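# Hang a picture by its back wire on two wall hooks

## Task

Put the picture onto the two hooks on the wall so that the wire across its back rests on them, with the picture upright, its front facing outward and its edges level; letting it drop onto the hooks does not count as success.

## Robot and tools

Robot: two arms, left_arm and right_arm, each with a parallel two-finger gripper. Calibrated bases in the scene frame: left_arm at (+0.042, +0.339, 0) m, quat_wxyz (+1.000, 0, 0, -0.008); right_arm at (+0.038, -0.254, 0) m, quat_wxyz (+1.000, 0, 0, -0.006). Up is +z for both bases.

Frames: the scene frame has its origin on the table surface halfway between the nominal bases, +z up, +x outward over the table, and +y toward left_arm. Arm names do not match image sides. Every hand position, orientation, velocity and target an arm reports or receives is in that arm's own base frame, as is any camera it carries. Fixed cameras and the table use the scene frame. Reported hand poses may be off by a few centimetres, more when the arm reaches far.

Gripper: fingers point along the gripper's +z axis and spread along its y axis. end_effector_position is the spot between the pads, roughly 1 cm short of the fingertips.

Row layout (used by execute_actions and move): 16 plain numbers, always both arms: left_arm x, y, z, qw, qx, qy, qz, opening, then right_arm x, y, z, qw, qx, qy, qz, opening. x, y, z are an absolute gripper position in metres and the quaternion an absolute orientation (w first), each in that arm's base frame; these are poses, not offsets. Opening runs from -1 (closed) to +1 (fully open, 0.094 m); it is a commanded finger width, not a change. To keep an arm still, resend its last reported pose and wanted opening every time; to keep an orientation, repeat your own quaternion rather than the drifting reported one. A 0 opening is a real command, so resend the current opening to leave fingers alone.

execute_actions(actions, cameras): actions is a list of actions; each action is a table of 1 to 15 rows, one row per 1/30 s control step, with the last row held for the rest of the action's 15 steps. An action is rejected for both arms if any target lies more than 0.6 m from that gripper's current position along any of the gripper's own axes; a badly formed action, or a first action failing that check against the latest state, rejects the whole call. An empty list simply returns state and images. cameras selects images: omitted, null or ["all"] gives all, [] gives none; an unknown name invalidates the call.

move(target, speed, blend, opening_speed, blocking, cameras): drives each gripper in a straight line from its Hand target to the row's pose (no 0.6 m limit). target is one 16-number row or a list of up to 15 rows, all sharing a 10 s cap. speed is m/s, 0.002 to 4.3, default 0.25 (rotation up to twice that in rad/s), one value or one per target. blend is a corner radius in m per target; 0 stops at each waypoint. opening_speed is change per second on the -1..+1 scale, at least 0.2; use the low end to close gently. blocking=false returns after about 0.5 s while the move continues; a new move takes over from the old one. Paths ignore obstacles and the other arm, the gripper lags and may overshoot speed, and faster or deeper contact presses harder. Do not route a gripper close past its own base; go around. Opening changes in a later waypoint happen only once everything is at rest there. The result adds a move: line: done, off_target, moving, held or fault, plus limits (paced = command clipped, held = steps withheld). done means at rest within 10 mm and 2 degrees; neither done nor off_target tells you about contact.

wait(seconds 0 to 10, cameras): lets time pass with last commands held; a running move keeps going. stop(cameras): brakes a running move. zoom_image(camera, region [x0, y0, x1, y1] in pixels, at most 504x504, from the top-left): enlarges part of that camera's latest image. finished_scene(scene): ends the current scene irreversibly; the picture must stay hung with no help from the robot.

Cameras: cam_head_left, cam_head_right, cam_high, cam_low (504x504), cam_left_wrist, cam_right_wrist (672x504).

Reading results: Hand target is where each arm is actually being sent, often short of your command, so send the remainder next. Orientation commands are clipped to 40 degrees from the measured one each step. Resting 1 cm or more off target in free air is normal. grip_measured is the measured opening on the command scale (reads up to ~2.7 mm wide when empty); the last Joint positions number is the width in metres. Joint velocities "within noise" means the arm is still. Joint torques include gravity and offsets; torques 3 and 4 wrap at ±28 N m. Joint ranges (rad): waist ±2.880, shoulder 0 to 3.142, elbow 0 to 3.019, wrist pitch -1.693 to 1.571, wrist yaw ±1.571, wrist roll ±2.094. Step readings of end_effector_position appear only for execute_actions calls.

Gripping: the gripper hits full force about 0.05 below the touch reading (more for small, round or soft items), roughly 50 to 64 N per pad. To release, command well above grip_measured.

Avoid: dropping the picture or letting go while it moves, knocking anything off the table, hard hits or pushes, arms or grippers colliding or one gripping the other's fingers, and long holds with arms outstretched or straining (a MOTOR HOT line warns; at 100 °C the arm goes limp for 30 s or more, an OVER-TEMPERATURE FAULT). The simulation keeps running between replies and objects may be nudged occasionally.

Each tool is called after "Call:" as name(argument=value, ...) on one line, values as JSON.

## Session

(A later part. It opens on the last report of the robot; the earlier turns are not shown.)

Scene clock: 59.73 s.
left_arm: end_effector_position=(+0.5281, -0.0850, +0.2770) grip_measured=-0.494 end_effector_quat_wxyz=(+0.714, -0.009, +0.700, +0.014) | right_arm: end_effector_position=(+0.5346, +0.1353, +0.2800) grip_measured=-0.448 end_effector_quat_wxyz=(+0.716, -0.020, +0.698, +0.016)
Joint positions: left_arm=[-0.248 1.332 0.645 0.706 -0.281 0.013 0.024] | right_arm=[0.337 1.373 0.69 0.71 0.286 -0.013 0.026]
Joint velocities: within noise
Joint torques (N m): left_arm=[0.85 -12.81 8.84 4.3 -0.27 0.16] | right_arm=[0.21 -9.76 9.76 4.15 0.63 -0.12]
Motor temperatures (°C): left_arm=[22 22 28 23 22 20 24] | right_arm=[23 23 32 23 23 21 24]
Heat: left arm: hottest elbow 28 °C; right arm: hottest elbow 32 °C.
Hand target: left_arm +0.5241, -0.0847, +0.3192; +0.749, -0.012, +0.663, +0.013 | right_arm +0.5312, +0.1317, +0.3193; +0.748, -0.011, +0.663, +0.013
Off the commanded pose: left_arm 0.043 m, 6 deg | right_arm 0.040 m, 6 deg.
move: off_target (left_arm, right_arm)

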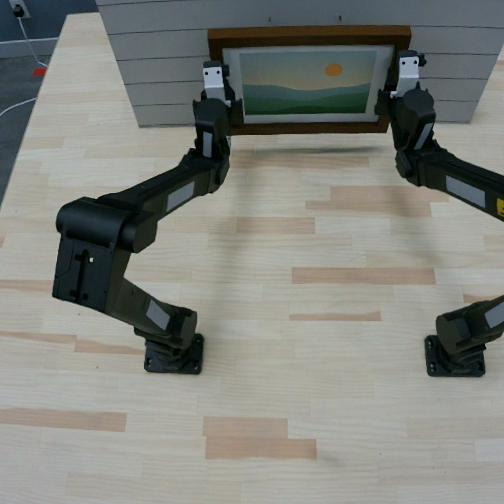

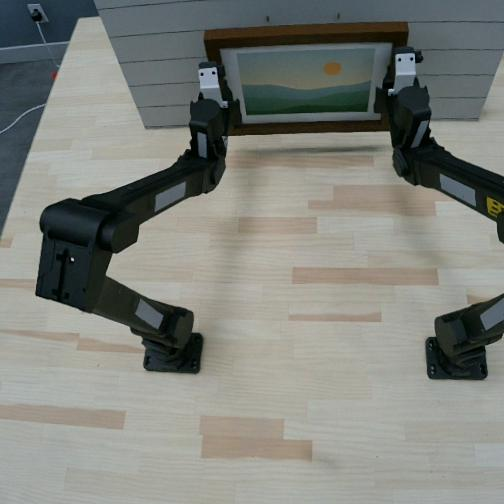

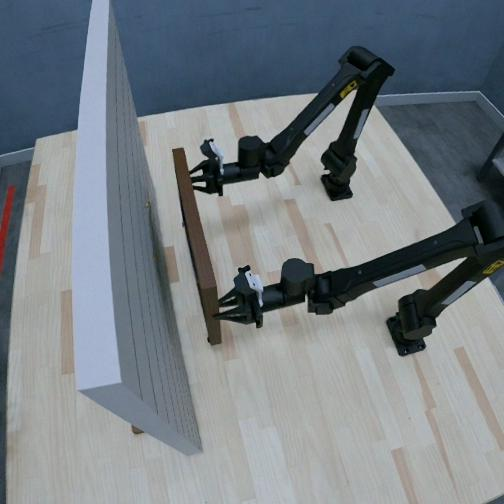

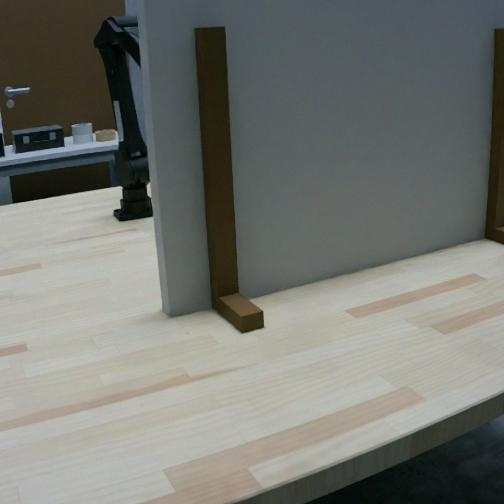

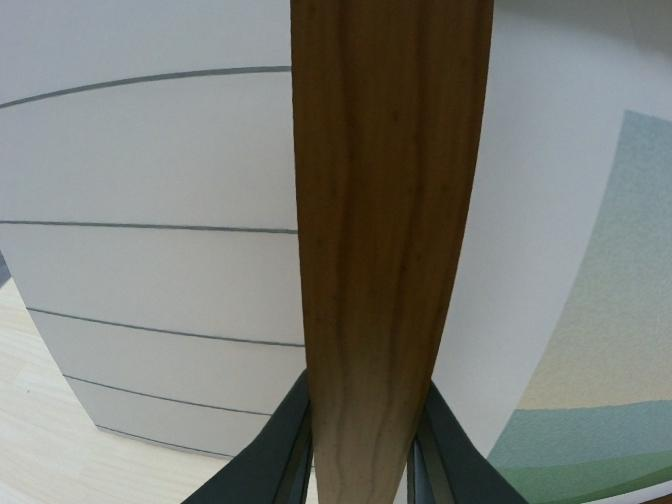

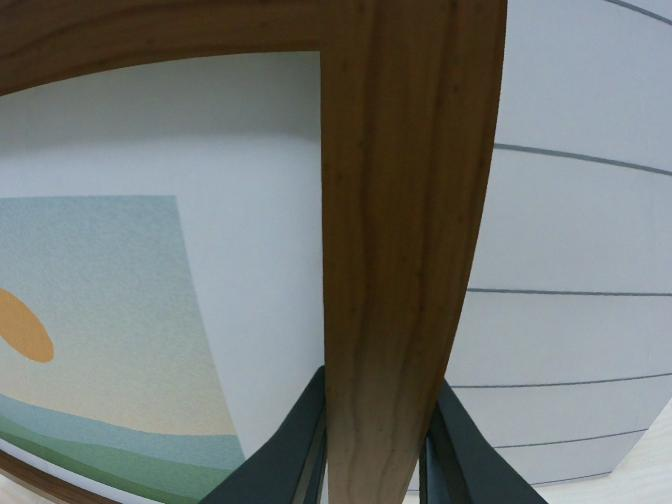

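Call:
move(target=[[0.535, -0.079, 0.425, 0.749, -0.0116, 0.6626, 0.013, -0.65, 0.542, 0.139, 0.425, 0.749, -0.0116, 0.6626, 0.013, -0.65],[0.578, -0.077, 0.428, 0.749, -0.0116, 0.6626, 0.013, -0.65, 0.584, 0.141, 0.427, 0.749, -0.0116, 0.6626, 0.013, -0.65]], speed=0.08, blend=0.01)

Call:
zoom_image(camera="cam_high", region=[100, 100, 240, 370])

Call:
zoom_image(camera="cam_head_left", region=[200, 0, 450, 160])

Scene clock: 70.97 s.
left_arm: end_effector_position=(+0.5662, -0.0800, +0.3621) grip_measured=-0.494 end_effector_quat_wxyz=(+0.708, -0.004, +0.706, +0.014) | right_arm: end_effector_position=(+0.5690, +0.1426, +0.3633) grip_measured=-0.448 end_effector_quat_wxyz=(+0.712, -0.020, +0.702, +0.011)
Joint positions: left_arm=[-0.209 1.28 0.873 0.411 -0.234 0.015 0.024] | right_arm=[0.329 1.327 0.91 0.432 0.285 -0.017 0.026]
Joint velocities: within noise
Joint torques (N m): left_arm=[1.49 -12.75 15.25 3.15 -0.18 0.09] | right_arm=[-0.79 -8.7 17.16 2.56 -0.18 -0.08]
Motor temperatures (°C): left_arm=[22 22 30 24 22 20 24] | right_arm=[23 23 32 23 23 21 24]
Heat: left arm: hottest elbow 30 °C; right arm: hottest elbow 32 °C.
Hand target: left_arm +0.5716, -0.0761, +0.4269; +0.749, -0.012, +0.662, +0.013 | right_arm +0.5775, +0.1394, +0.4258; +0.749, -0.012, +0.662, +0.012
Off the commanded pose: left_arm 0.067 m, 7 deg | right_arm 0.065 m, 6 deg.
move: off_target (left_arm, right_arm)

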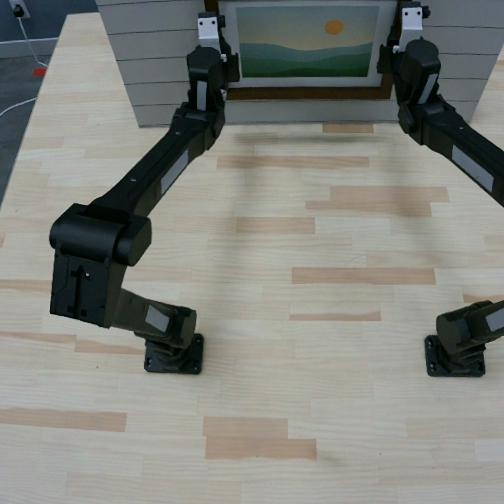

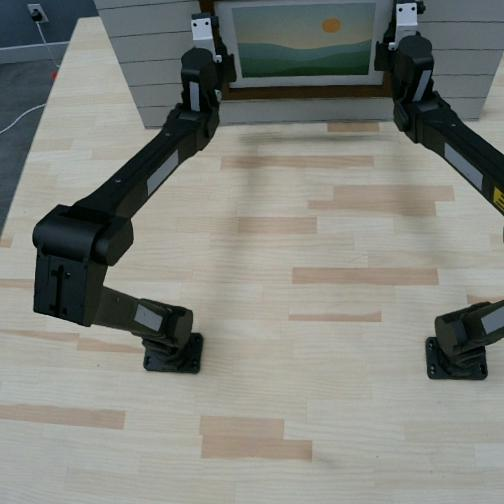

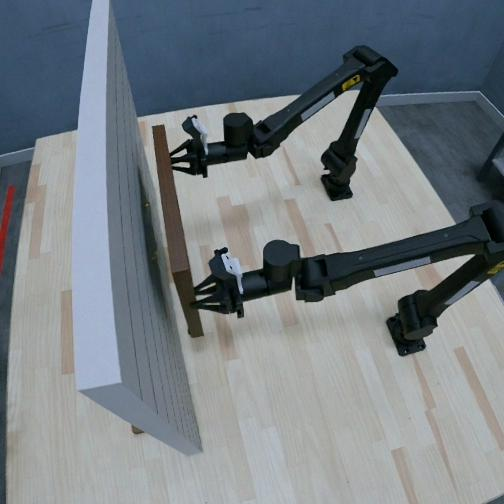

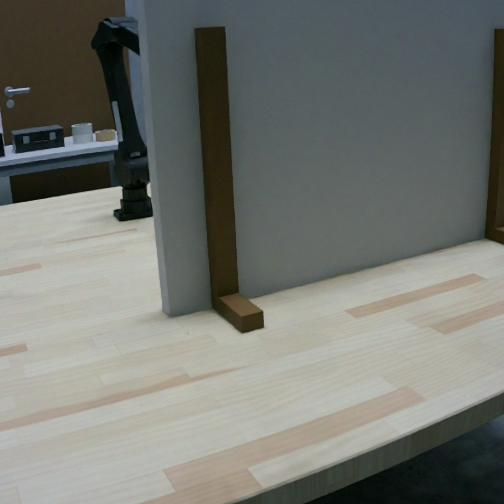

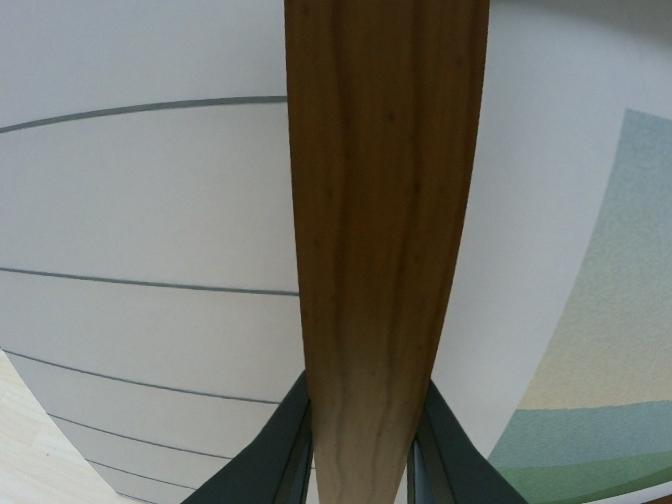

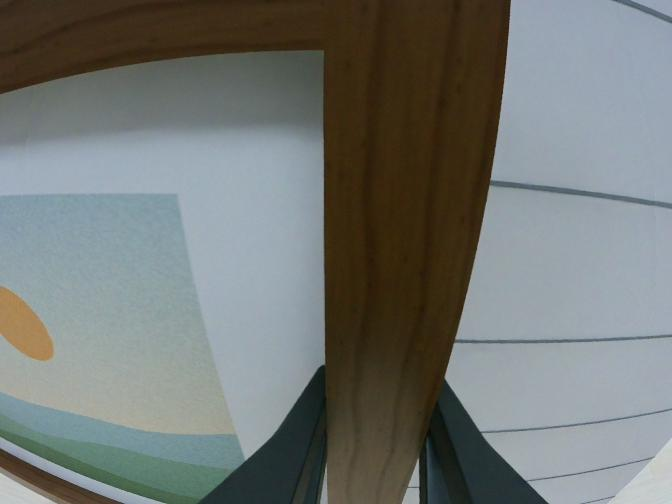

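Scaled by 1.867 from the camera's 504x504 image, which has a finer 720x720 frame.

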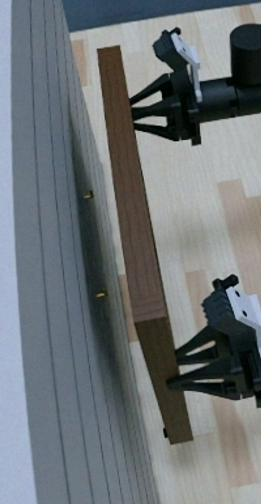

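Scaled by 2.016 from the camera's 504x504 image, which has a finer 720x720 frame.

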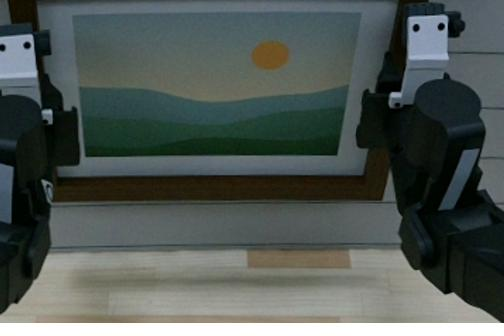

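Call:
move(target=[0.608, -0.075, 0.429, 0.749, -0.0116, 0.6626, 0.013, -0.65, 0.615, 0.142, 0.428, 0.749, -0.0116, 0.6626, 0.013, -0.65], speed=0.05, cameras=["cam_high"])

Call:
zoom_image(camera="cam_high", region=[100, 100, 240, 370])

Scene clock: 76.53 s.
left_arm: end_effector_position=(+0.5950, -0.0784, +0.3636) grip_measured=-0.494 end_effector_quat_wxyz=(+0.708, -0.004, +0.706, +0.014) | right_arm: end_effector_position=(+0.5984, +0.1444, +0.3646) grip_measured=-0.448 end_effector_quat_wxyz=(+0.713, -0.020, +0.701, +0.012)
Joint positions: left_arm=[-0.192 1.353 0.945 0.411 -0.216 0.015 0.024] | right_arm=[0.311 1.4 0.984 0.432 0.266 -0.017 0.026]
Joint velocities: within noise
Joint torques (N m): left_arm=[1.96 -13.1 15.17 3.48 -0.12 0.04] | right_arm=[-0.97 -9.47 17.29 2.55 -0.16 -0.04]
Motor temperatures (°C): left_arm=[22 22 31 24 22 20 24] | right_arm=[23 23 34 23 23 21 24]
Heat: left arm: hottest elbow 31 °C; right arm: hottest elbow 34 °C.
Hand target: left_arm +0.6013, -0.0743, +0.4278; +0.749, -0.012, +0.662, +0.013 | right_arm +0.6080, +0.1403, +0.4270; +0.749, -0.011, +0.662, +0.012
Off the commanded pose: left_arm 0.067 m, 7 deg | right_arm 0.066 m, 6 deg.
move: off_target (left_arm, right_arm)
Images, in order (width x height): cam_high 504x504.

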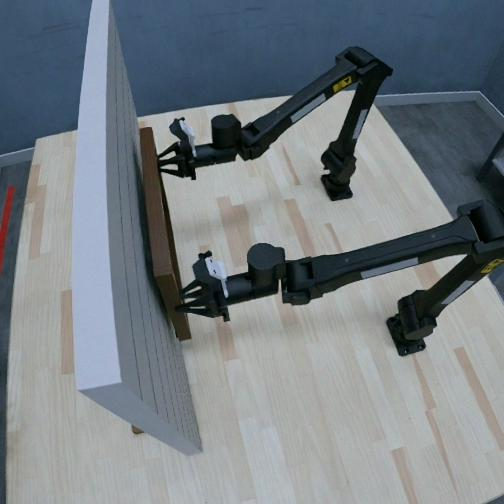

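Scaled by 1.867 from the camera's 504x504 image, which has a finer 720x720 frame.

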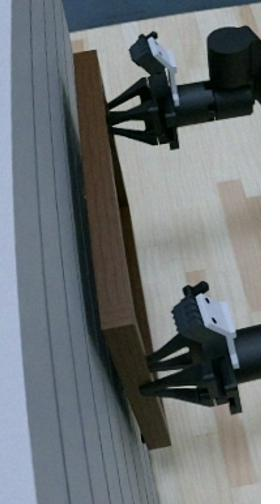

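Call:
move(target=[0.622, -0.075, 0.429, 0.749, -0.0116, 0.6626, 0.013, -0.65, 0.629, 0.142, 0.428, 0.749, -0.0116, 0.6626, 0.013, -0.65], speed=0.04, cameras=["cam_high","cam_left_wrist"])

Call:
zoom_image(camera="cam_high", region=[100, 100, 240, 370])

Scene clock: 79.23 s.
left_arm: end_effector_position=(+0.6049, -0.0781, +0.3638) grip_measured=-0.494 end_effector_quat_wxyz=(+0.708, -0.004, +0.706, +0.014) | right_arm: end_effector_position=(+0.6103, +0.1439, +0.3645) grip_measured=-0.448 end_effector_quat_wxyz=(+0.712, -0.021, +0.702, +0.012)
Joint positions: left_arm=[-0.187 1.379 0.97 0.411 -0.213 0.015 0.024] | right_arm=[0.302 1.429 1.014 0.43 0.256 -0.017 0.026]
Joint velocities: within noise
Joint torques (N m): left_arm=[1.9 -13.1 15.84 3.45 -0.09 0.04] | right_arm=[-0.79 -9.52 17.7 2.76 -0.12 -0.04]
Motor temperatures (°C): left_arm=[22 22 32 24 22 20 25] | right_arm=[23 23 35 23 23 21 24]
Heat: left arm: hottest elbow 32 °C; right arm: hottest elbow 35 °C.
Hand target: left_arm +0.6145, -0.0739, +0.4278; +0.749, -0.012, +0.662, +0.014 | right_arm +0.6217, +0.1402, +0.4270; +0.749, -0.012, +0.662, +0.012
Off the commanded pose: left_arm 0.067 m, 7 deg | right_arm 0.066 m, 6 deg.
move: off_target (left_arm, right_arm)
Images, in order (width x height): cam_high 504x504, cam_left_wrist 672x504.

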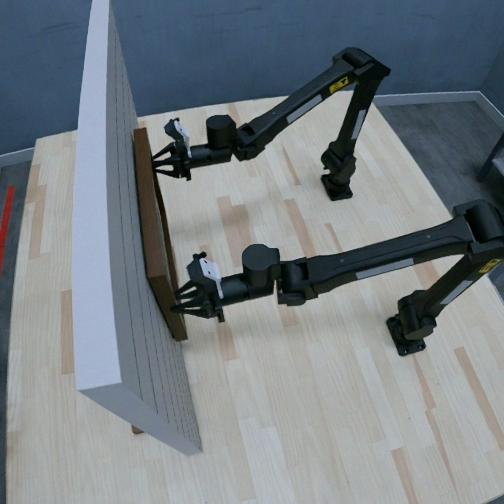

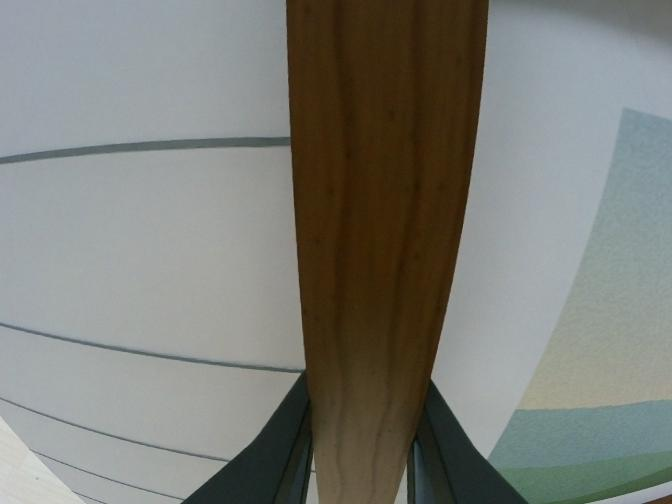

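Scaled by 1.867 from the camera's 504x504 image, which has a finer 720x720 frame.

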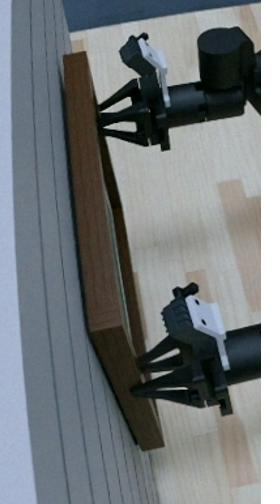

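Call:
move(target=[0.632, -0.075, 0.428, 0.749, -0.0116, 0.6626, 0.013, -0.65, 0.639, 0.142, 0.427, 0.749, -0.0116, 0.6626, 0.013, -0.65], speed=0.04, cameras=["cam_high","cam_left_wrist"])

Call:
zoom_image(camera="cam_high", region=[100, 100, 240, 370])

Scene clock: 82.30 s.
left_arm: end_effector_position=(+0.6048, -0.0784, +0.3638) grip_measured=-0.494 end_effector_quat_wxyz=(+0.708, -0.004, +0.706, +0.014) | right_arm: end_effector_position=(+0.6129, +0.1423, +0.3641) grip_measured=-0.448 end_effector_quat_wxyz=(+0.712, -0.021, +0.702, +0.011)
Joint positions: left_arm=[-0.188 1.379 0.97 0.411 -0.212 0.015 0.024] | right_arm=[0.297 1.434 1.019 0.429 0.251 -0.017 0.026]
Joint velocities: within noise
Joint torques (N m): left_arm=[2.02 -10.87 17.14 3.64 0.02 0.06] | right_arm=[-0.91 -8.47 18.84 2.73 -0.14 -0.02]
Motor temperatures (°C): left_arm=[22 22 34 24 22 20 25] | right_arm=[23 23 36 23 23 21 25]
Heat: left arm: hottest elbow 34 °C; right arm: hottest elbow 36 °C.
Hand target: left_arm +0.6226, -0.0738, +0.4266; +0.749, -0.011, +0.662, +0.014 | right_arm +0.6302, +0.1399, +0.4256; +0.749, -0.012, +0.663, +0.012
Off the commanded pose: left_arm 0.070 m, 7 deg | right_arm 0.068 m, 6 deg.
move: off_target (left_arm, right_arm)
Images, in order (width x height): cam_high 504x504, cam_left_wrist 672x504.

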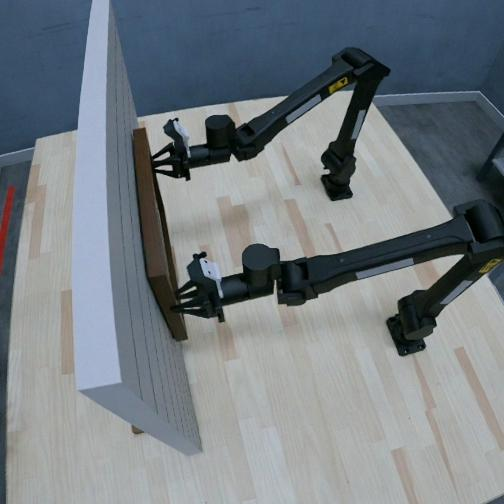

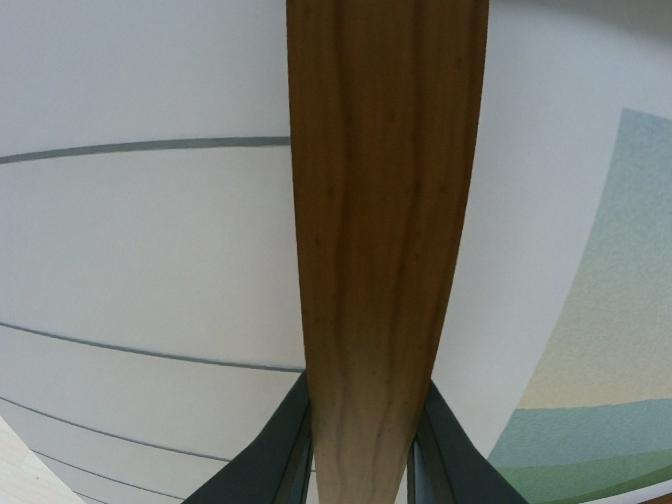

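Scaled by 1.867 from the camera's 504x504 image, which has a finer 720x720 frame.

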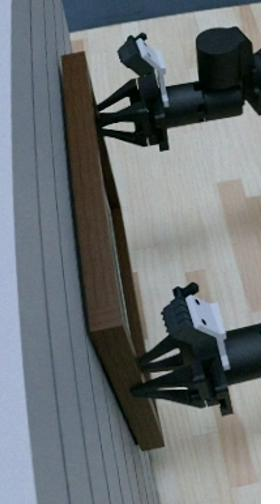

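Call:
move(target=[0.607, -0.075, 0.412, 0.749, -0.0116, 0.6626, 0.013, -0.65, 0.615, 0.142, 0.411, 0.749, -0.0116, 0.6626, 0.013, -0.65], speed=0.04, cameras=[])

Call:
move(target=[0.607, -0.075, 0.400, 0.749, -0.0116, 0.6626, 0.013, -0.65, 0.615, 0.142, 0.399, 0.749, -0.0116, 0.6626, 0.013, -0.65], speed=0.04, cameras=["cam_high"])

Scene clock: 86.87 s.
left_arm: end_effector_position=(+0.6044, -0.0786, +0.3646) grip_measured=-0.494 end_effector_quat_wxyz=(+0.711, -0.004, +0.704, +0.014) | right_arm: end_effector_position=(+0.6129, +0.1416, +0.3645) grip_measured=-0.448 end_effector_quat_wxyz=(+0.712, -0.019, +0.701, +0.010)
Joint positions: left_arm=[-0.188 1.379 0.967 0.422 -0.214 0.015 0.024] | right_arm=[0.296 1.434 1.019 0.431 0.254 -0.017 0.026]
Joint velocities: within noise
Joint torques (N m): left_arm=[1.38 -13.86 11.44 4.78 -0.26 0.08] | right_arm=[0.15 -10.52 12.83 4.45 0.32 -0.01]
Motor temperatures (°C): left_arm=[22 22 37 24 22 20 25] | right_arm=[23 23 37 23 23 21 25]
Heat: left arm: hottest elbow 37 °C; right arm: hottest elbow 37 °C.
Hand target: left_arm +0.6042, -0.0747, +0.4113; +0.749, -0.012, +0.663, +0.013 | right_arm +0.6124, +0.1412, +0.4101; +0.748, -0.011, +0.663, +0.013
Off the commanded pose: left_arm 0.048 m, 6 deg | right_arm 0.047 m, 6 deg.
move: off_target (left_arm, right_arm)
No camera images: "cameras" was empty.

Scene clock: 87.80 s.
left_arm: end_effector_position=(+0.6043, -0.0784, +0.3638) grip_measured=-0.494 end_effector_quat_wxyz=(+0.718, -0.006, +0.696, +0.012) | right_arm: end_effector_position=(+0.6127, +0.1415, +0.3653) grip_measured=-0.448 end_effector_quat_wxyz=(+0.718, -0.018, +0.696, +0.012)
Joint positions: left_arm=[-0.188 1.386 0.956 0.463 -0.215 0.015 0.024] | right_arm=[0.296 1.437 1.014 0.455 0.254 -0.017 0.026]
Joint velocities: within noise
Joint torques (N m): left_arm=[1.03 -13.1 10.95 4.75 -0.2 0.06] | right_arm=[0.32 -9.76 11.77 4.75 0.32 -0.02]
Motor temperatures (°C): left_arm=[22 22 37 24 22 20 25] | right_arm=[23 23 37 23 23 21 25]
Heat: left arm: hottest elbow 37 °C; right arm: hottest elbow 37 °C.
Hand target: left_arm +0.6051, -0.0749, +0.3996; +0.749, -0.012, +0.663, +0.013 | right_arm +0.6133, +0.1414, +0.3985; +0.748, -0.011, +0.663, +0.013
Off the commanded pose: left_arm 0.036 m, 5 deg | right_arm 0.034 m, 5 deg.
move: off_target (left_arm, right_arm)
Images, in order (width x height): cam_high 504x504.

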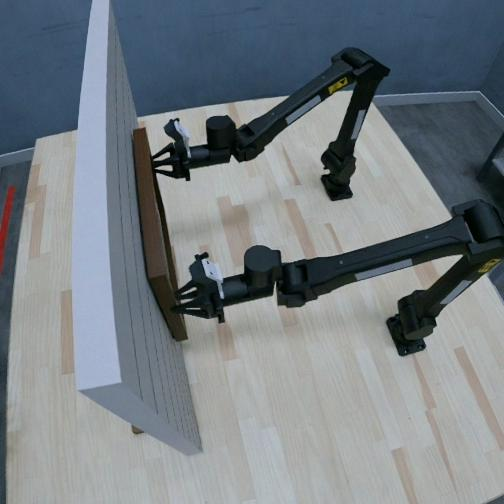

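Call:
move(target=[0.607, -0.075, 0.387, 0.736, -0.0118, 0.677, 0.0129, -0.65, 0.615, 0.142, 0.385, 0.736, -0.0118, 0.677, 0.0129, -0.65], speed=0.04, cameras=[])

Call:
move(target=[0.607, -0.075, 0.376, 0.736, -0.0118, 0.677, 0.0129, -0.65, 0.615, 0.142, 0.374, 0.736, -0.0118, 0.677, 0.0129, -0.65], speed=0.04, cameras=["cam_high"])

Call:
zoom_image(camera="cam_high", region=[100, 100, 240, 370])

Scene clock: 92.87 s.
left_arm: end_effector_position=(+0.6042, -0.0783, +0.3633) grip_measured=-0.494 end_effector_quat_wxyz=(+0.718, -0.006, +0.696, +0.012) | right_arm: end_effector_position=(+0.6126, +0.1415, +0.3646) grip_measured=-0.448 end_effector_quat_wxyz=(+0.717, -0.018, +0.696, +0.012)
Joint positions: left_arm=[-0.188 1.386 0.955 0.463 -0.215 0.015 0.024] | right_arm=[0.296 1.438 1.012 0.456 0.254 -0.017 0.026]
Joint velocities: within noise
Joint torques (N m): left_arm=[1.49 -12.69 10.5 3.26 -0.21 -0.02] | right_arm=[0.21 -9.35 11.22 3.63 0.33 0.09]
Motor temperatures (°C): left_arm=[22 22 36 24 22 20 25] | right_arm=[23 23 37 23 23 21 25]
Heat: left arm: hottest elbow 36 °C; right arm: hottest elbow 37 °C.
Hand target: left_arm +0.6061, -0.0750, +0.3868; +0.736, -0.012, +0.677, +0.013 | right_arm +0.6144, +0.1417, +0.3846; +0.736, -0.012, +0.677, +0.013
Off the commanded pose: left_arm 0.024 m, 3 deg | right_arm 0.021 m, 3 deg.
move: off_target (left_arm, right_arm)
No camera images: "cameras" was empty.

Scene clock: 93.77 s.
left_arm: end_effector_position=(+0.6029, -0.0781, +0.3624) grip_measured=-0.494 end_effector_quat_wxyz=(+0.721, -0.007, +0.693, +0.012) | right_arm: end_effector_position=(+0.6112, +0.1413, +0.3637) grip_measured=-0.448 end_effector_quat_wxyz=(+0.721, -0.017, +0.693, +0.013)
Joint positions: left_arm=[-0.188 1.387 0.947 0.481 -0.215 0.015 0.024] | right_arm=[0.297 1.438 1.003 0.476 0.254 -0.017 0.026]
Joint velocities: within noise
Joint torques (N m): left_arm=[1.44 -11.69 9.77 3.75 -0.19 -0.03] | right_arm=[0.44 -8.47 10.52 4.03 0.34 0.1]
Motor temperatures (°C): left_arm=[22 22 36 24 22 20 25] | right_arm=[23 23 37 23 23 21 25]
Heat: left arm: hottest elbow 36 °C; right arm: hottest elbow 37 °C.
Hand target: left_arm +0.6065, -0.0750, +0.3760; +0.736, -0.012, +0.677, +0.013 | right_arm +0.6146, +0.1418, +0.3740; +0.736, -0.012, +0.677, +0.013
Off the commanded pose: left_arm 0.015 m, 3 deg | right_arm 0.011 m, 3 deg.
move: off_target (left_arm, right_arm)
Images, in order (width x height): cam_high 504x504.

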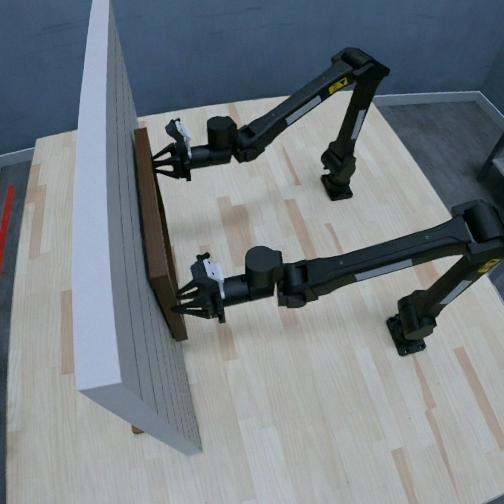

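Scaled by 1.867 from the camera's 504x504 image, which has a finer 720x720 frame.

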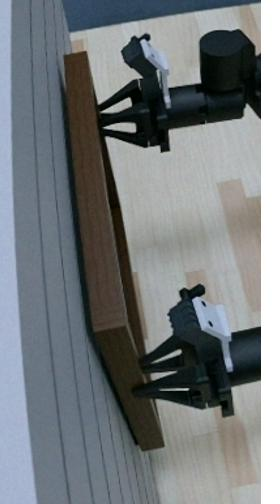

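Call:
move(target=[0.600, -0.076, 0.376, 0.736, -0.0118, 0.677, 0.0129, -0.65, 0.609, 0.142, 0.374, 0.736, -0.0118, 0.677, 0.0129, -0.65], speed=0.04, cameras=["cam_high","cam_head_left"])

Call:
zoom_image(camera="cam_high", region=[110, 130, 210, 330])

Scene clock: 98.57 s.
left_arm: end_effector_position=(+0.6010, -0.0773, +0.3399) grip_measured=-0.494 end_effector_quat_wxyz=(+0.708, -0.007, +0.706, +0.014) | right_arm: end_effector_position=(+0.6088, +0.1425, +0.3424) grip_measured=-0.448 end_effector_quat_wxyz=(+0.709, -0.021, +0.705, +0.011)
Joint positions: left_arm=[-0.188 1.399 0.92 0.483 -0.217 0.011 0.024] | right_arm=[0.3 1.448 0.977 0.478 0.254 -0.016 0.026]
Joint velocities: within noise
Joint torques (N m): left_arm=[0.97 -14.45 10.1 3.81 -0.31 0.04] | right_arm=[0.32 -10.4 11.15 4.1 0.52 0.09]
Motor temperatures (°C): left_arm=[22 22 36 24 22 20 25] | right_arm=[23 23 37 23 23 21 25]
Heat: left arm: hottest elbow 36 °C; right arm: hottest elbow 37 °C.
Hand target: left_arm +0.5988, -0.0759, +0.3755; +0.736, -0.012, +0.677, +0.013 | right_arm +0.6079, +0.1418, +0.3736; +0.736, -0.012, +0.677, +0.013
Off the commanded pose: left_arm 0.036 m, 5 deg | right_arm 0.032 m, 5 deg.
move: off_target (left_arm, right_arm)
Images, in order (width x height): cam_head_left 504x504, cam_high 504x504.

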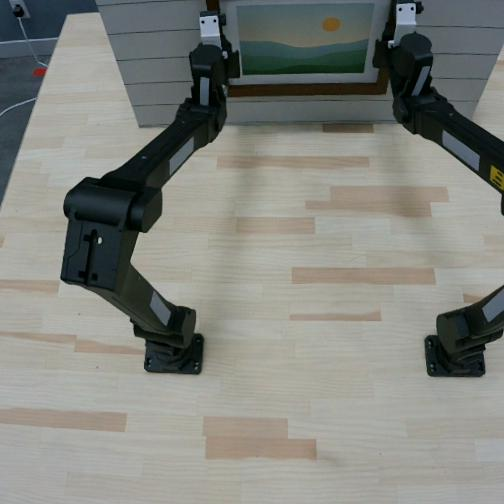

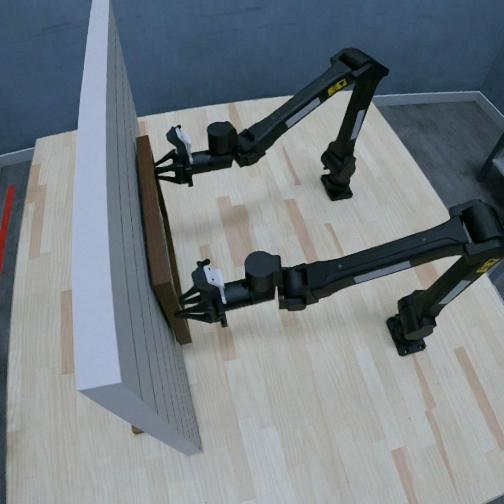

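Scaled by 2.520 from the camera's 504x504 image, which has a finer 720x720 frame.

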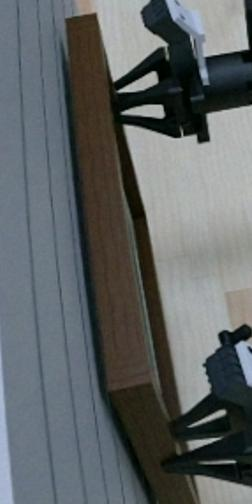

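Call:
move(target=[0.607, -0.076, 0.372, 0.736, -0.0118, 0.677, 0.0129, -0.65, 0.615, 0.142, 0.368, 0.736, -0.0118, 0.677, 0.0129, -0.65], speed=0.04, cameras=[])

Call:
move(target=[0.607, -0.076, 0.362, 0.736, -0.0118, 0.677, 0.0129, -0.65, 0.615, 0.142, 0.357, 0.736, -0.0118, 0.677, 0.0129, -0.65], speed=0.04, cameras=["cam_high","cam_head_left"])

Call:
zoom_image(camera="cam_high", region=[110, 130, 210, 330])

Scene clock: 104.00 s.
left_arm: end_effector_position=(+0.6041, -0.0779, +0.3319) grip_measured=-0.494 end_effector_quat_wxyz=(+0.704, -0.007, +0.710, +0.014) | right_arm: end_effector_position=(+0.6121, +0.1435, +0.3347) grip_measured=-0.448 end_effector_quat_wxyz=(+0.707, -0.021, +0.707, +0.011)
Joint positions: left_arm=[-0.188 1.414 0.92 0.487 -0.217 0.008 0.024] | right_arm=[0.3 1.465 0.977 0.487 0.254 -0.014 0.026]
Joint velocities: within noise
Joint torques (N m): left_arm=[1.14 -14.45 10.77 3.99 -0.24 0.02] | right_arm=[-0.09 -10.11 11.47 4.38 0.36 0.08]
Motor temperatures (°C): left_arm=[22 22 36 24 22 20 25] | right_arm=[23 23 37 23 23 21 25]
Heat: left arm: hottest elbow 36 °C; right arm: hottest elbow 37 °C.
Hand target: left_arm +0.6051, -0.0758, +0.3714; +0.736, -0.012, +0.677, +0.013 | right_arm +0.6135, +0.1417, +0.3677; +0.736, -0.012, +0.677, +0.013
Off the commanded pose: left_arm 0.040 m, 5 deg | right_arm 0.033 m, 5 deg.
move: off_target (left_arm, right_arm)
No camera images: "cameras" was empty.

Scene clock: 104.90 s.
left_arm: end_effector_position=(+0.6052, -0.0781, +0.3300) grip_measured=-0.494 end_effector_quat_wxyz=(+0.709, -0.008, +0.705, +0.013) | right_arm: end_effector_position=(+0.6125, +0.1436, +0.3317) grip_measured=-0.448 end_effector_quat_wxyz=(+0.712, -0.020, +0.702, +0.012)
Joint positions: left_arm=[-0.188 1.424 0.915 0.515 -0.217 0.008 0.024] | right_arm=[0.3 1.475 0.968 0.52 0.254 -0.014 0.026]
Joint velocities: within noise
Joint torques (N m): left_arm=[1.32 -13.74 10.07 4.21 -0.24 0.03] | right_arm=[0.03 -9.88 10.78 4.23 0.33 0.07]
Motor temperatures (°C): left_arm=[22 22 36 24 22 20 25] | right_arm=[23 23 37 23 23 21 25]
Heat: left arm: hottest elbow 36 °C; right arm: hottest elbow 37 °C.
Hand target: left_arm +0.6057, -0.0759, +0.3617; +0.736, -0.012, +0.677, +0.013 | right_arm +0.6140, +0.1418, +0.3568; +0.736, -0.012, +0.677, +0.013
Off the commanded pose: left_arm 0.032 m, 4 deg | right_arm 0.025 m, 4 deg.
move: off_target (left_arm, right_arm)
Images, in order (width x height): cam_head_left 504x504, cam_high 504x504.

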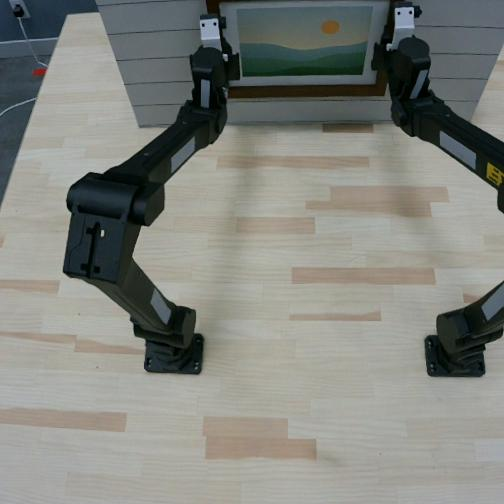

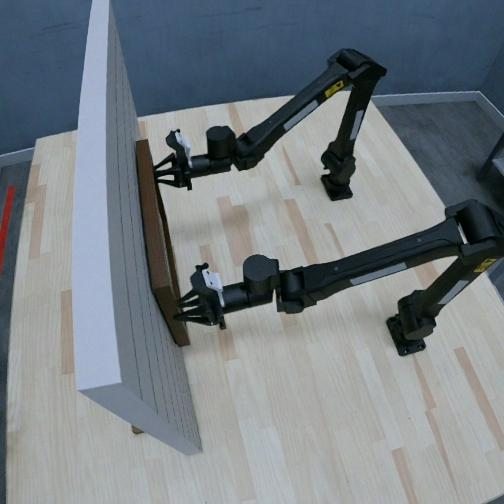

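Scaled by 2.520 from the camera's 504x504 image, which has a finer 720x720 frame.

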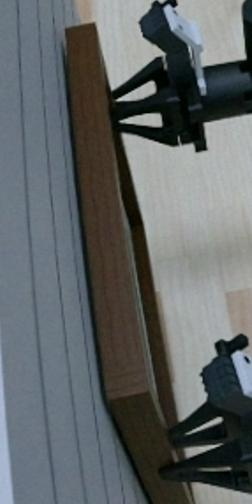

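Call:
move(target=[0.607, -0.076, 0.352, 0.736, -0.0118, 0.677, 0.0129, -0.65, 0.615, 0.142, 0.347, 0.736, -0.0118, 0.677, 0.0129, -0.65], speed=0.04, cameras=[])

Call:
move(target=[0.607, -0.076, 0.342, 0.736, -0.0118, 0.677, 0.0129, -0.65, 0.615, 0.142, 0.337, 0.736, -0.0118, 0.677, 0.0129, -0.65], speed=0.04, cameras=[])

Call:
move(target=[0.606, -0.076, 0.332, 0.736, -0.0118, 0.677, 0.0129, -0.65, 0.614, 0.142, 0.327, 0.736, -0.0118, 0.677, 0.0129, -0.65], speed=0.04, cameras=["cam_high","cam_head_left"])

Call:
zoom_image(camera="cam_high", region=[110, 130, 210, 330])

Scene clock: 110.20 s.
left_arm: end_effector_position=(+0.6055, -0.0782, +0.3186) grip_measured=-0.494 end_effector_quat_wxyz=(+0.708, -0.007, +0.706, +0.013) | right_arm: end_effector_position=(+0.6125, +0.1436, +0.3204) grip_measured=-0.448 end_effector_quat_wxyz=(+0.710, -0.020, +0.703, +0.012)
Joint positions: left_arm=[-0.188 1.44 0.9 0.543 -0.217 0.008 0.024] | right_arm=[0.3 1.489 0.953 0.546 0.254 -0.014 0.026]
Joint velocities: within noise
Joint torques (N m): left_arm=[1.44 -13.57 9.8 4.21 -0.23 0.05] | right_arm=[0.03 -9.88 10.66 4.3 0.34 0.08]
Motor temperatures (°C): left_arm=[22 22 36 24 22 20 25] | right_arm=[23 23 37 23 23 21 25]
Heat: left arm: hottest elbow 36 °C; right arm: hottest elbow 37 °C.
Hand target: left_arm +0.6058, -0.0759, +0.3516; +0.736, -0.012, +0.677, +0.013 | right_arm +0.6140, +0.1418, +0.3467; +0.735, -0.012, +0.677, +0.013
Off the commanded pose: left_arm 0.033 m, 5 deg | right_arm 0.027 m, 4 deg.
move: off_target (left_arm, right_arm)
No camera images: "cameras" was empty.

Scene clock: 111.13 s.
left_arm: end_effector_position=(+0.6056, -0.0782, +0.3078) grip_measured=-0.494 end_effector_quat_wxyz=(+0.707, -0.007, +0.707, +0.013) | right_arm: end_effector_position=(+0.6124, +0.1436, +0.3097) grip_measured=-0.448 end_effector_quat_wxyz=(+0.710, -0.020, +0.704, +0.012)
Joint positions: left_arm=[-0.188 1.457 0.885 0.573 -0.217 0.008 0.024] | right_arm=[0.3 1.505 0.938 0.575 0.254 -0.014 0.026]
Joint velocities: within noise
Joint torques (N m): left_arm=[1.38 -14.39 9.62 4.29 -0.24 0.05] | right_arm=[-0.03 -10.17 10.54 4.36 0.33 0.06]
Motor temperatures (°C): left_arm=[22 22 36 24 22 20 25] | right_arm=[23 23 37 23 23 21 25]
Heat: left arm: hottest elbow 36 °C; right arm: hottest elbow 37 °C.
Hand target: left_arm +0.6058, -0.0759, +0.3415; +0.736, -0.012, +0.677, +0.013 | right_arm +0.6140, +0.1418, +0.3367; +0.735, -0.012, +0.677, +0.013
Off the commanded pose: left_arm 0.034 m, 5 deg | right_arm 0.027 m, 4 deg.
move: off_target (left_arm, right_arm)
No camera images: "cameras" was empty.

Scene clock: 112.10 s.
left_arm: end_effector_position=(+0.6046, -0.0780, +0.2978) grip_measured=-0.494 end_effector_quat_wxyz=(+0.707, -0.007, +0.707, +0.013) | right_arm: end_effector_position=(+0.6114, +0.1433, +0.3000) grip_measured=-0.448 end_effector_quat_wxyz=(+0.710, -0.020, +0.704, +0.012)
Joint positions: left_arm=[-0.188 1.471 0.869 0.602 -0.217 0.008 0.024] | right_arm=[0.3 1.518 0.922 0.605 0.254 -0.014 0.026]
Joint velocities: within noise
Joint torques (N m): left_arm=[1.14 -14.27 9.36 4.12 -0.24 0.03] | right_arm=[0.09 -10.17 10.39 4.29 0.36 0.07]
Motor temperatures (°C): left_arm=[22 22 36 24 22 20 25] | right_arm=[23 23 37 23 23 21 25]
Heat: left arm: hottest elbow 36 °C; right arm: hottest elbow 37 °C.
Hand target: left_arm +0.6049, -0.0759, +0.3314; +0.736, -0.012, +0.677, +0.013 | right_arm +0.6131, +0.1418, +0.3268; +0.736, -0.012, +0.677, +0.013
Off the commanded pose: left_arm 0.034 m, 5 deg | right_arm 0.027 m, 4 deg.
move: off_target (left_arm, right_arm)
Images, in order (width x height): cam_head_left 504x504, cam_high 504x504.

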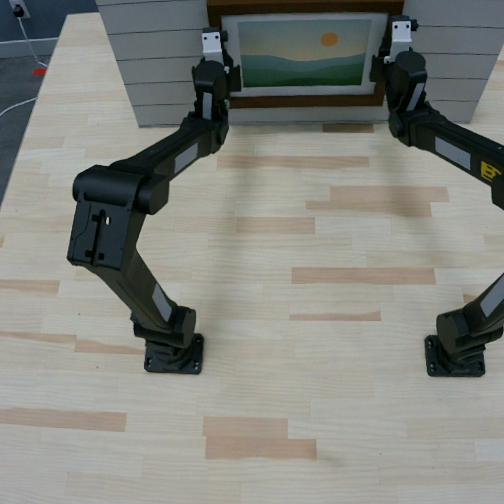

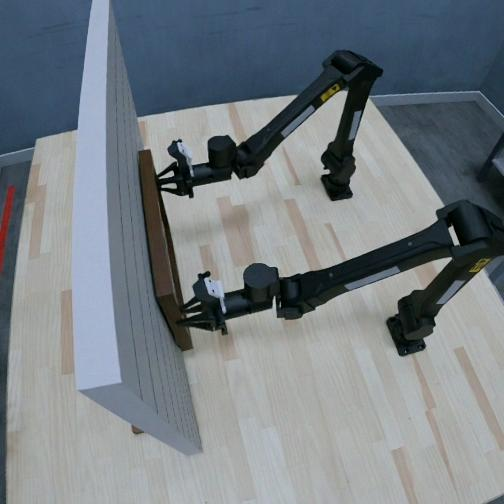

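Scaled by 2.520 from the camera's 504x504 image, which has a finer 720x720 frame.

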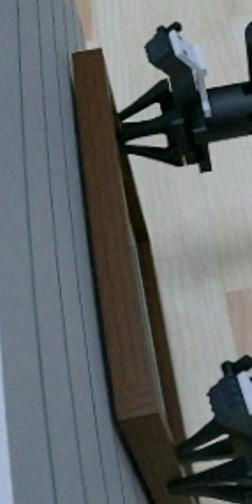

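Call:
move(target=[0.606, -0.076, 0.322, 0.736, -0.0118, 0.677, 0.0129, -0.65, 0.614, 0.142, 0.316, 0.736, -0.0118, 0.677, 0.0129, -0.65], speed=0.04, cameras=[])

Call:
move(target=[0.606, -0.076, 0.312, 0.736, -0.0118, 0.677, 0.0129, -0.65, 0.614, 0.142, 0.306, 0.736, -0.0118, 0.677, 0.0129, -0.65], speed=0.04, cameras=["cam_high","cam_head_left"])

Call:
zoom_image(camera="cam_high", region=[110, 130, 210, 330])

Call:
zoom_image(camera="cam_head_left", region=[200, 0, 450, 160])

Scene clock: 118.27 s.
left_arm: end_effector_position=(+0.6044, -0.0779, +0.2878) grip_measured=-0.494 end_effector_quat_wxyz=(+0.707, -0.007, +0.707, +0.013) | right_arm: end_effector_position=(+0.6111, +0.1432, +0.2895) grip_measured=-0.448 end_effector_quat_wxyz=(+0.710, -0.020, +0.703, +0.012)
Joint positions: left_arm=[-0.188 1.488 0.856 0.632 -0.218 0.008 0.024] | right_arm=[0.3 1.535 0.908 0.637 0.254 -0.014 0.026]
Joint velocities: within noise
Joint torques (N m): left_arm=[1.2 -14.92 9.36 4.37 -0.27 0.04] | right_arm=[0.15 -10.4 10.24 4.31 0.37 0.06]
Motor temperatures (°C): left_arm=[22 23 36 24 22 20 25] | right_arm=[23 23 37 24 23 21 25]
Heat: left arm: hottest elbow 36 °C; right arm: hottest elbow 37 °C.
Hand target: left_arm +0.6048, -0.0759, +0.3216; +0.736, -0.012, +0.677, +0.013 | right_arm +0.6131, +0.1418, +0.3158; +0.736, -0.012, +0.677, +0.013
Off the commanded pose: left_arm 0.034 m, 5 deg | right_arm 0.027 m, 4 deg.
move: off_target (left_arm, right_arm)
No camera images: "cameras" was empty.

Scene clock: 119.23 s.
left_arm: end_effector_position=(+0.6043, -0.0778, +0.2780) grip_measured=-0.494 end_effector_quat_wxyz=(+0.707, -0.007, +0.707, +0.013) | right_arm: end_effector_position=(+0.6108, +0.1433, +0.2796) grip_measured=-0.448 end_effector_quat_wxyz=(+0.710, -0.020, +0.703, +0.013)
Joint positions: left_arm=[-0.188 1.505 0.844 0.662 -0.218 0.008 0.024] | right_arm=[0.3 1.552 0.896 0.666 0.253 -0.014 0.026]
Joint velocities: within noise
Joint torques (N m): left_arm=[1.08 -15.03 9.05 4.22 -0.2 0.04] | right_arm=[0.03 -10.34 10.1 4.29 0.4 0.06]
Motor temperatures (°C): left_arm=[22 23 36 24 22 20 25] | right_arm=[23 23 37 24 23 21 25]
Heat: left arm: hottest elbow 36 °C; right arm: hottest elbow 37 °C.
Hand target: left_arm +0.6049, -0.0759, +0.3115; +0.736, -0.012, +0.677, +0.013 | right_arm +0.6131, +0.1418, +0.3057; +0.735, -0.012, +0.677, +0.013
Off the commanded pose: left_arm 0.034 m, 5 deg | right_arm 0.027 m, 4 deg.
move: off_target (left_arm, right_arm)
Images, in order (width x height): cam_head_left 504x504, cam_high 504x504.

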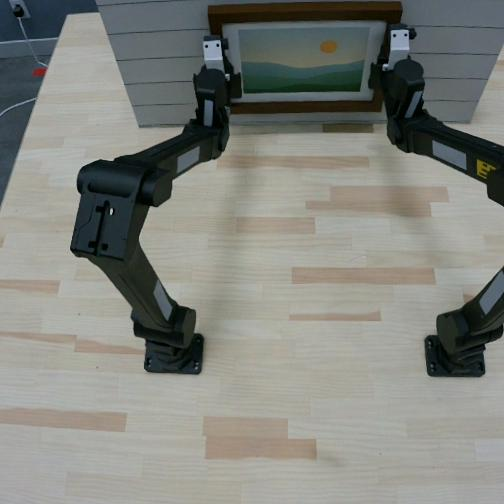

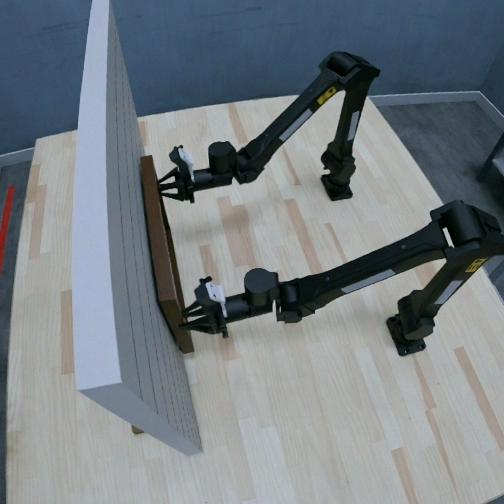

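Scaled by 2.520 from the camera's 504x504 image, which has a finer 720x720 frame.

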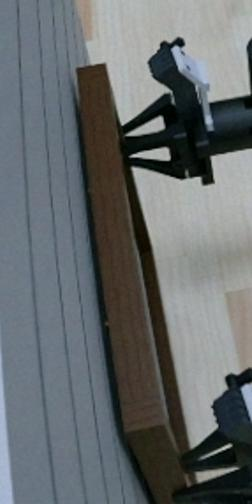

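Scaled by 2.016 from the camera's 504x504 image, which has a finer 720x720 frame.

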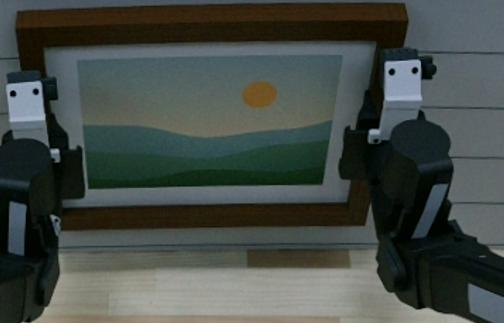

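Call:
zoom_image(camera="cam_high", region=[125, 180, 175, 300])

Scaled by 4.200 from the camera's 504x504 image, which has a finer 720x720 frame.

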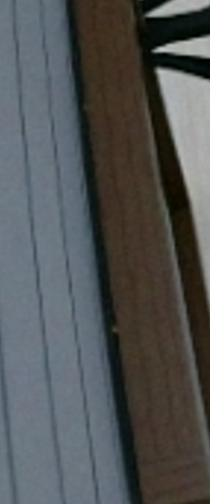

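Call:
move(target=[[0.585, -0.076, 0.312, 0.749, -0.0116, 0.6626, 0.013, -0.65, 0.593, 0.142, 0.306, 0.749, -0.0116, 0.6626, 0.013, -0.65],[0.592, -0.074, 0.452, 0.749, -0.0116, 0.6626, 0.013, -0.65, 0.600, 0.140, 0.450, 0.749, -0.0116, 0.6626, 0.013, -0.65]], speed=[0.05, 0.08], cameras=["cam_high","cam_head_left"])

Call:
zoom_image(camera="cam_high", region=[110, 90, 230, 340])

Scene clock: 135.80 s.
left_arm: end_effector_position=(+0.5859, -0.0777, +0.3751) grip_measured=-0.494 end_effector_quat_wxyz=(+0.704, -0.004, +0.710, +0.015) | right_arm: end_effector_position=(+0.5916, +0.1447, +0.3737) grip_measured=-0.448 end_effector_quat_wxyz=(+0.706, -0.020, +0.708, +0.013)
Joint positions: left_arm=[-0.195 1.314 0.949 0.355 -0.222 0.013 0.024] | right_arm=[0.316 1.369 0.992 0.373 0.27 -0.009 0.026]
Joint velocities: within noise
Joint torques (N m): left_arm=[1.14 -14.56 15.5 2.86 -0.15 0.1] | right_arm=[-0.85 -10.87 17.11 2.5 -0.05 -0.14]
Motor temperatures (°C): left_arm=[22 23 35 24 22 20 26] | right_arm=[23 23 36 24 23 21 25]
Heat: left arm: hottest elbow 35 °C; right arm: hottest elbow 36 °C.
Hand target: left_arm +0.5849, -0.0729, +0.4505; +0.749, -0.012, +0.662, +0.013 | right_arm +0.5929, +0.1382, +0.4482; +0.749, -0.011, +0.662, +0.012
Off the commanded pose: left_arm 0.077 m, 8 deg | right_arm 0.077 m, 7 deg.
move: off_target (left_arm, right_arm)
Images, in order (width x height): cam_head_left 504x504, cam_high 504x504.

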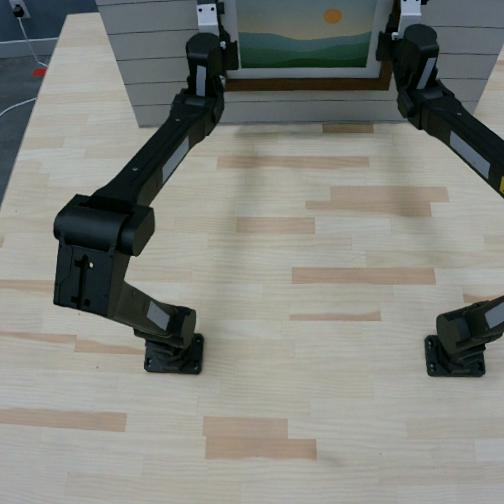

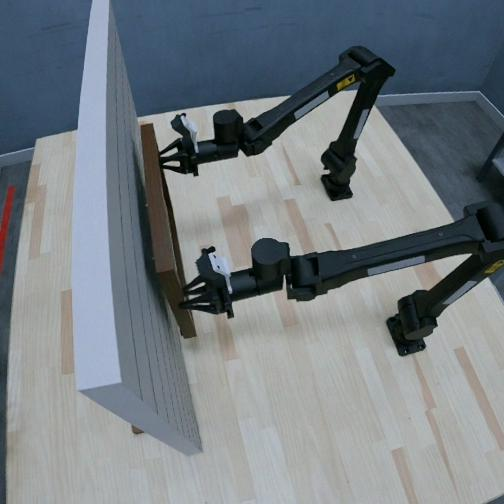

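Scaled by 2.016 from the camera's 504x504 image, which has a finer 720x720 frame.

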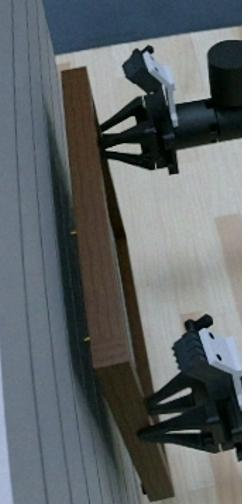

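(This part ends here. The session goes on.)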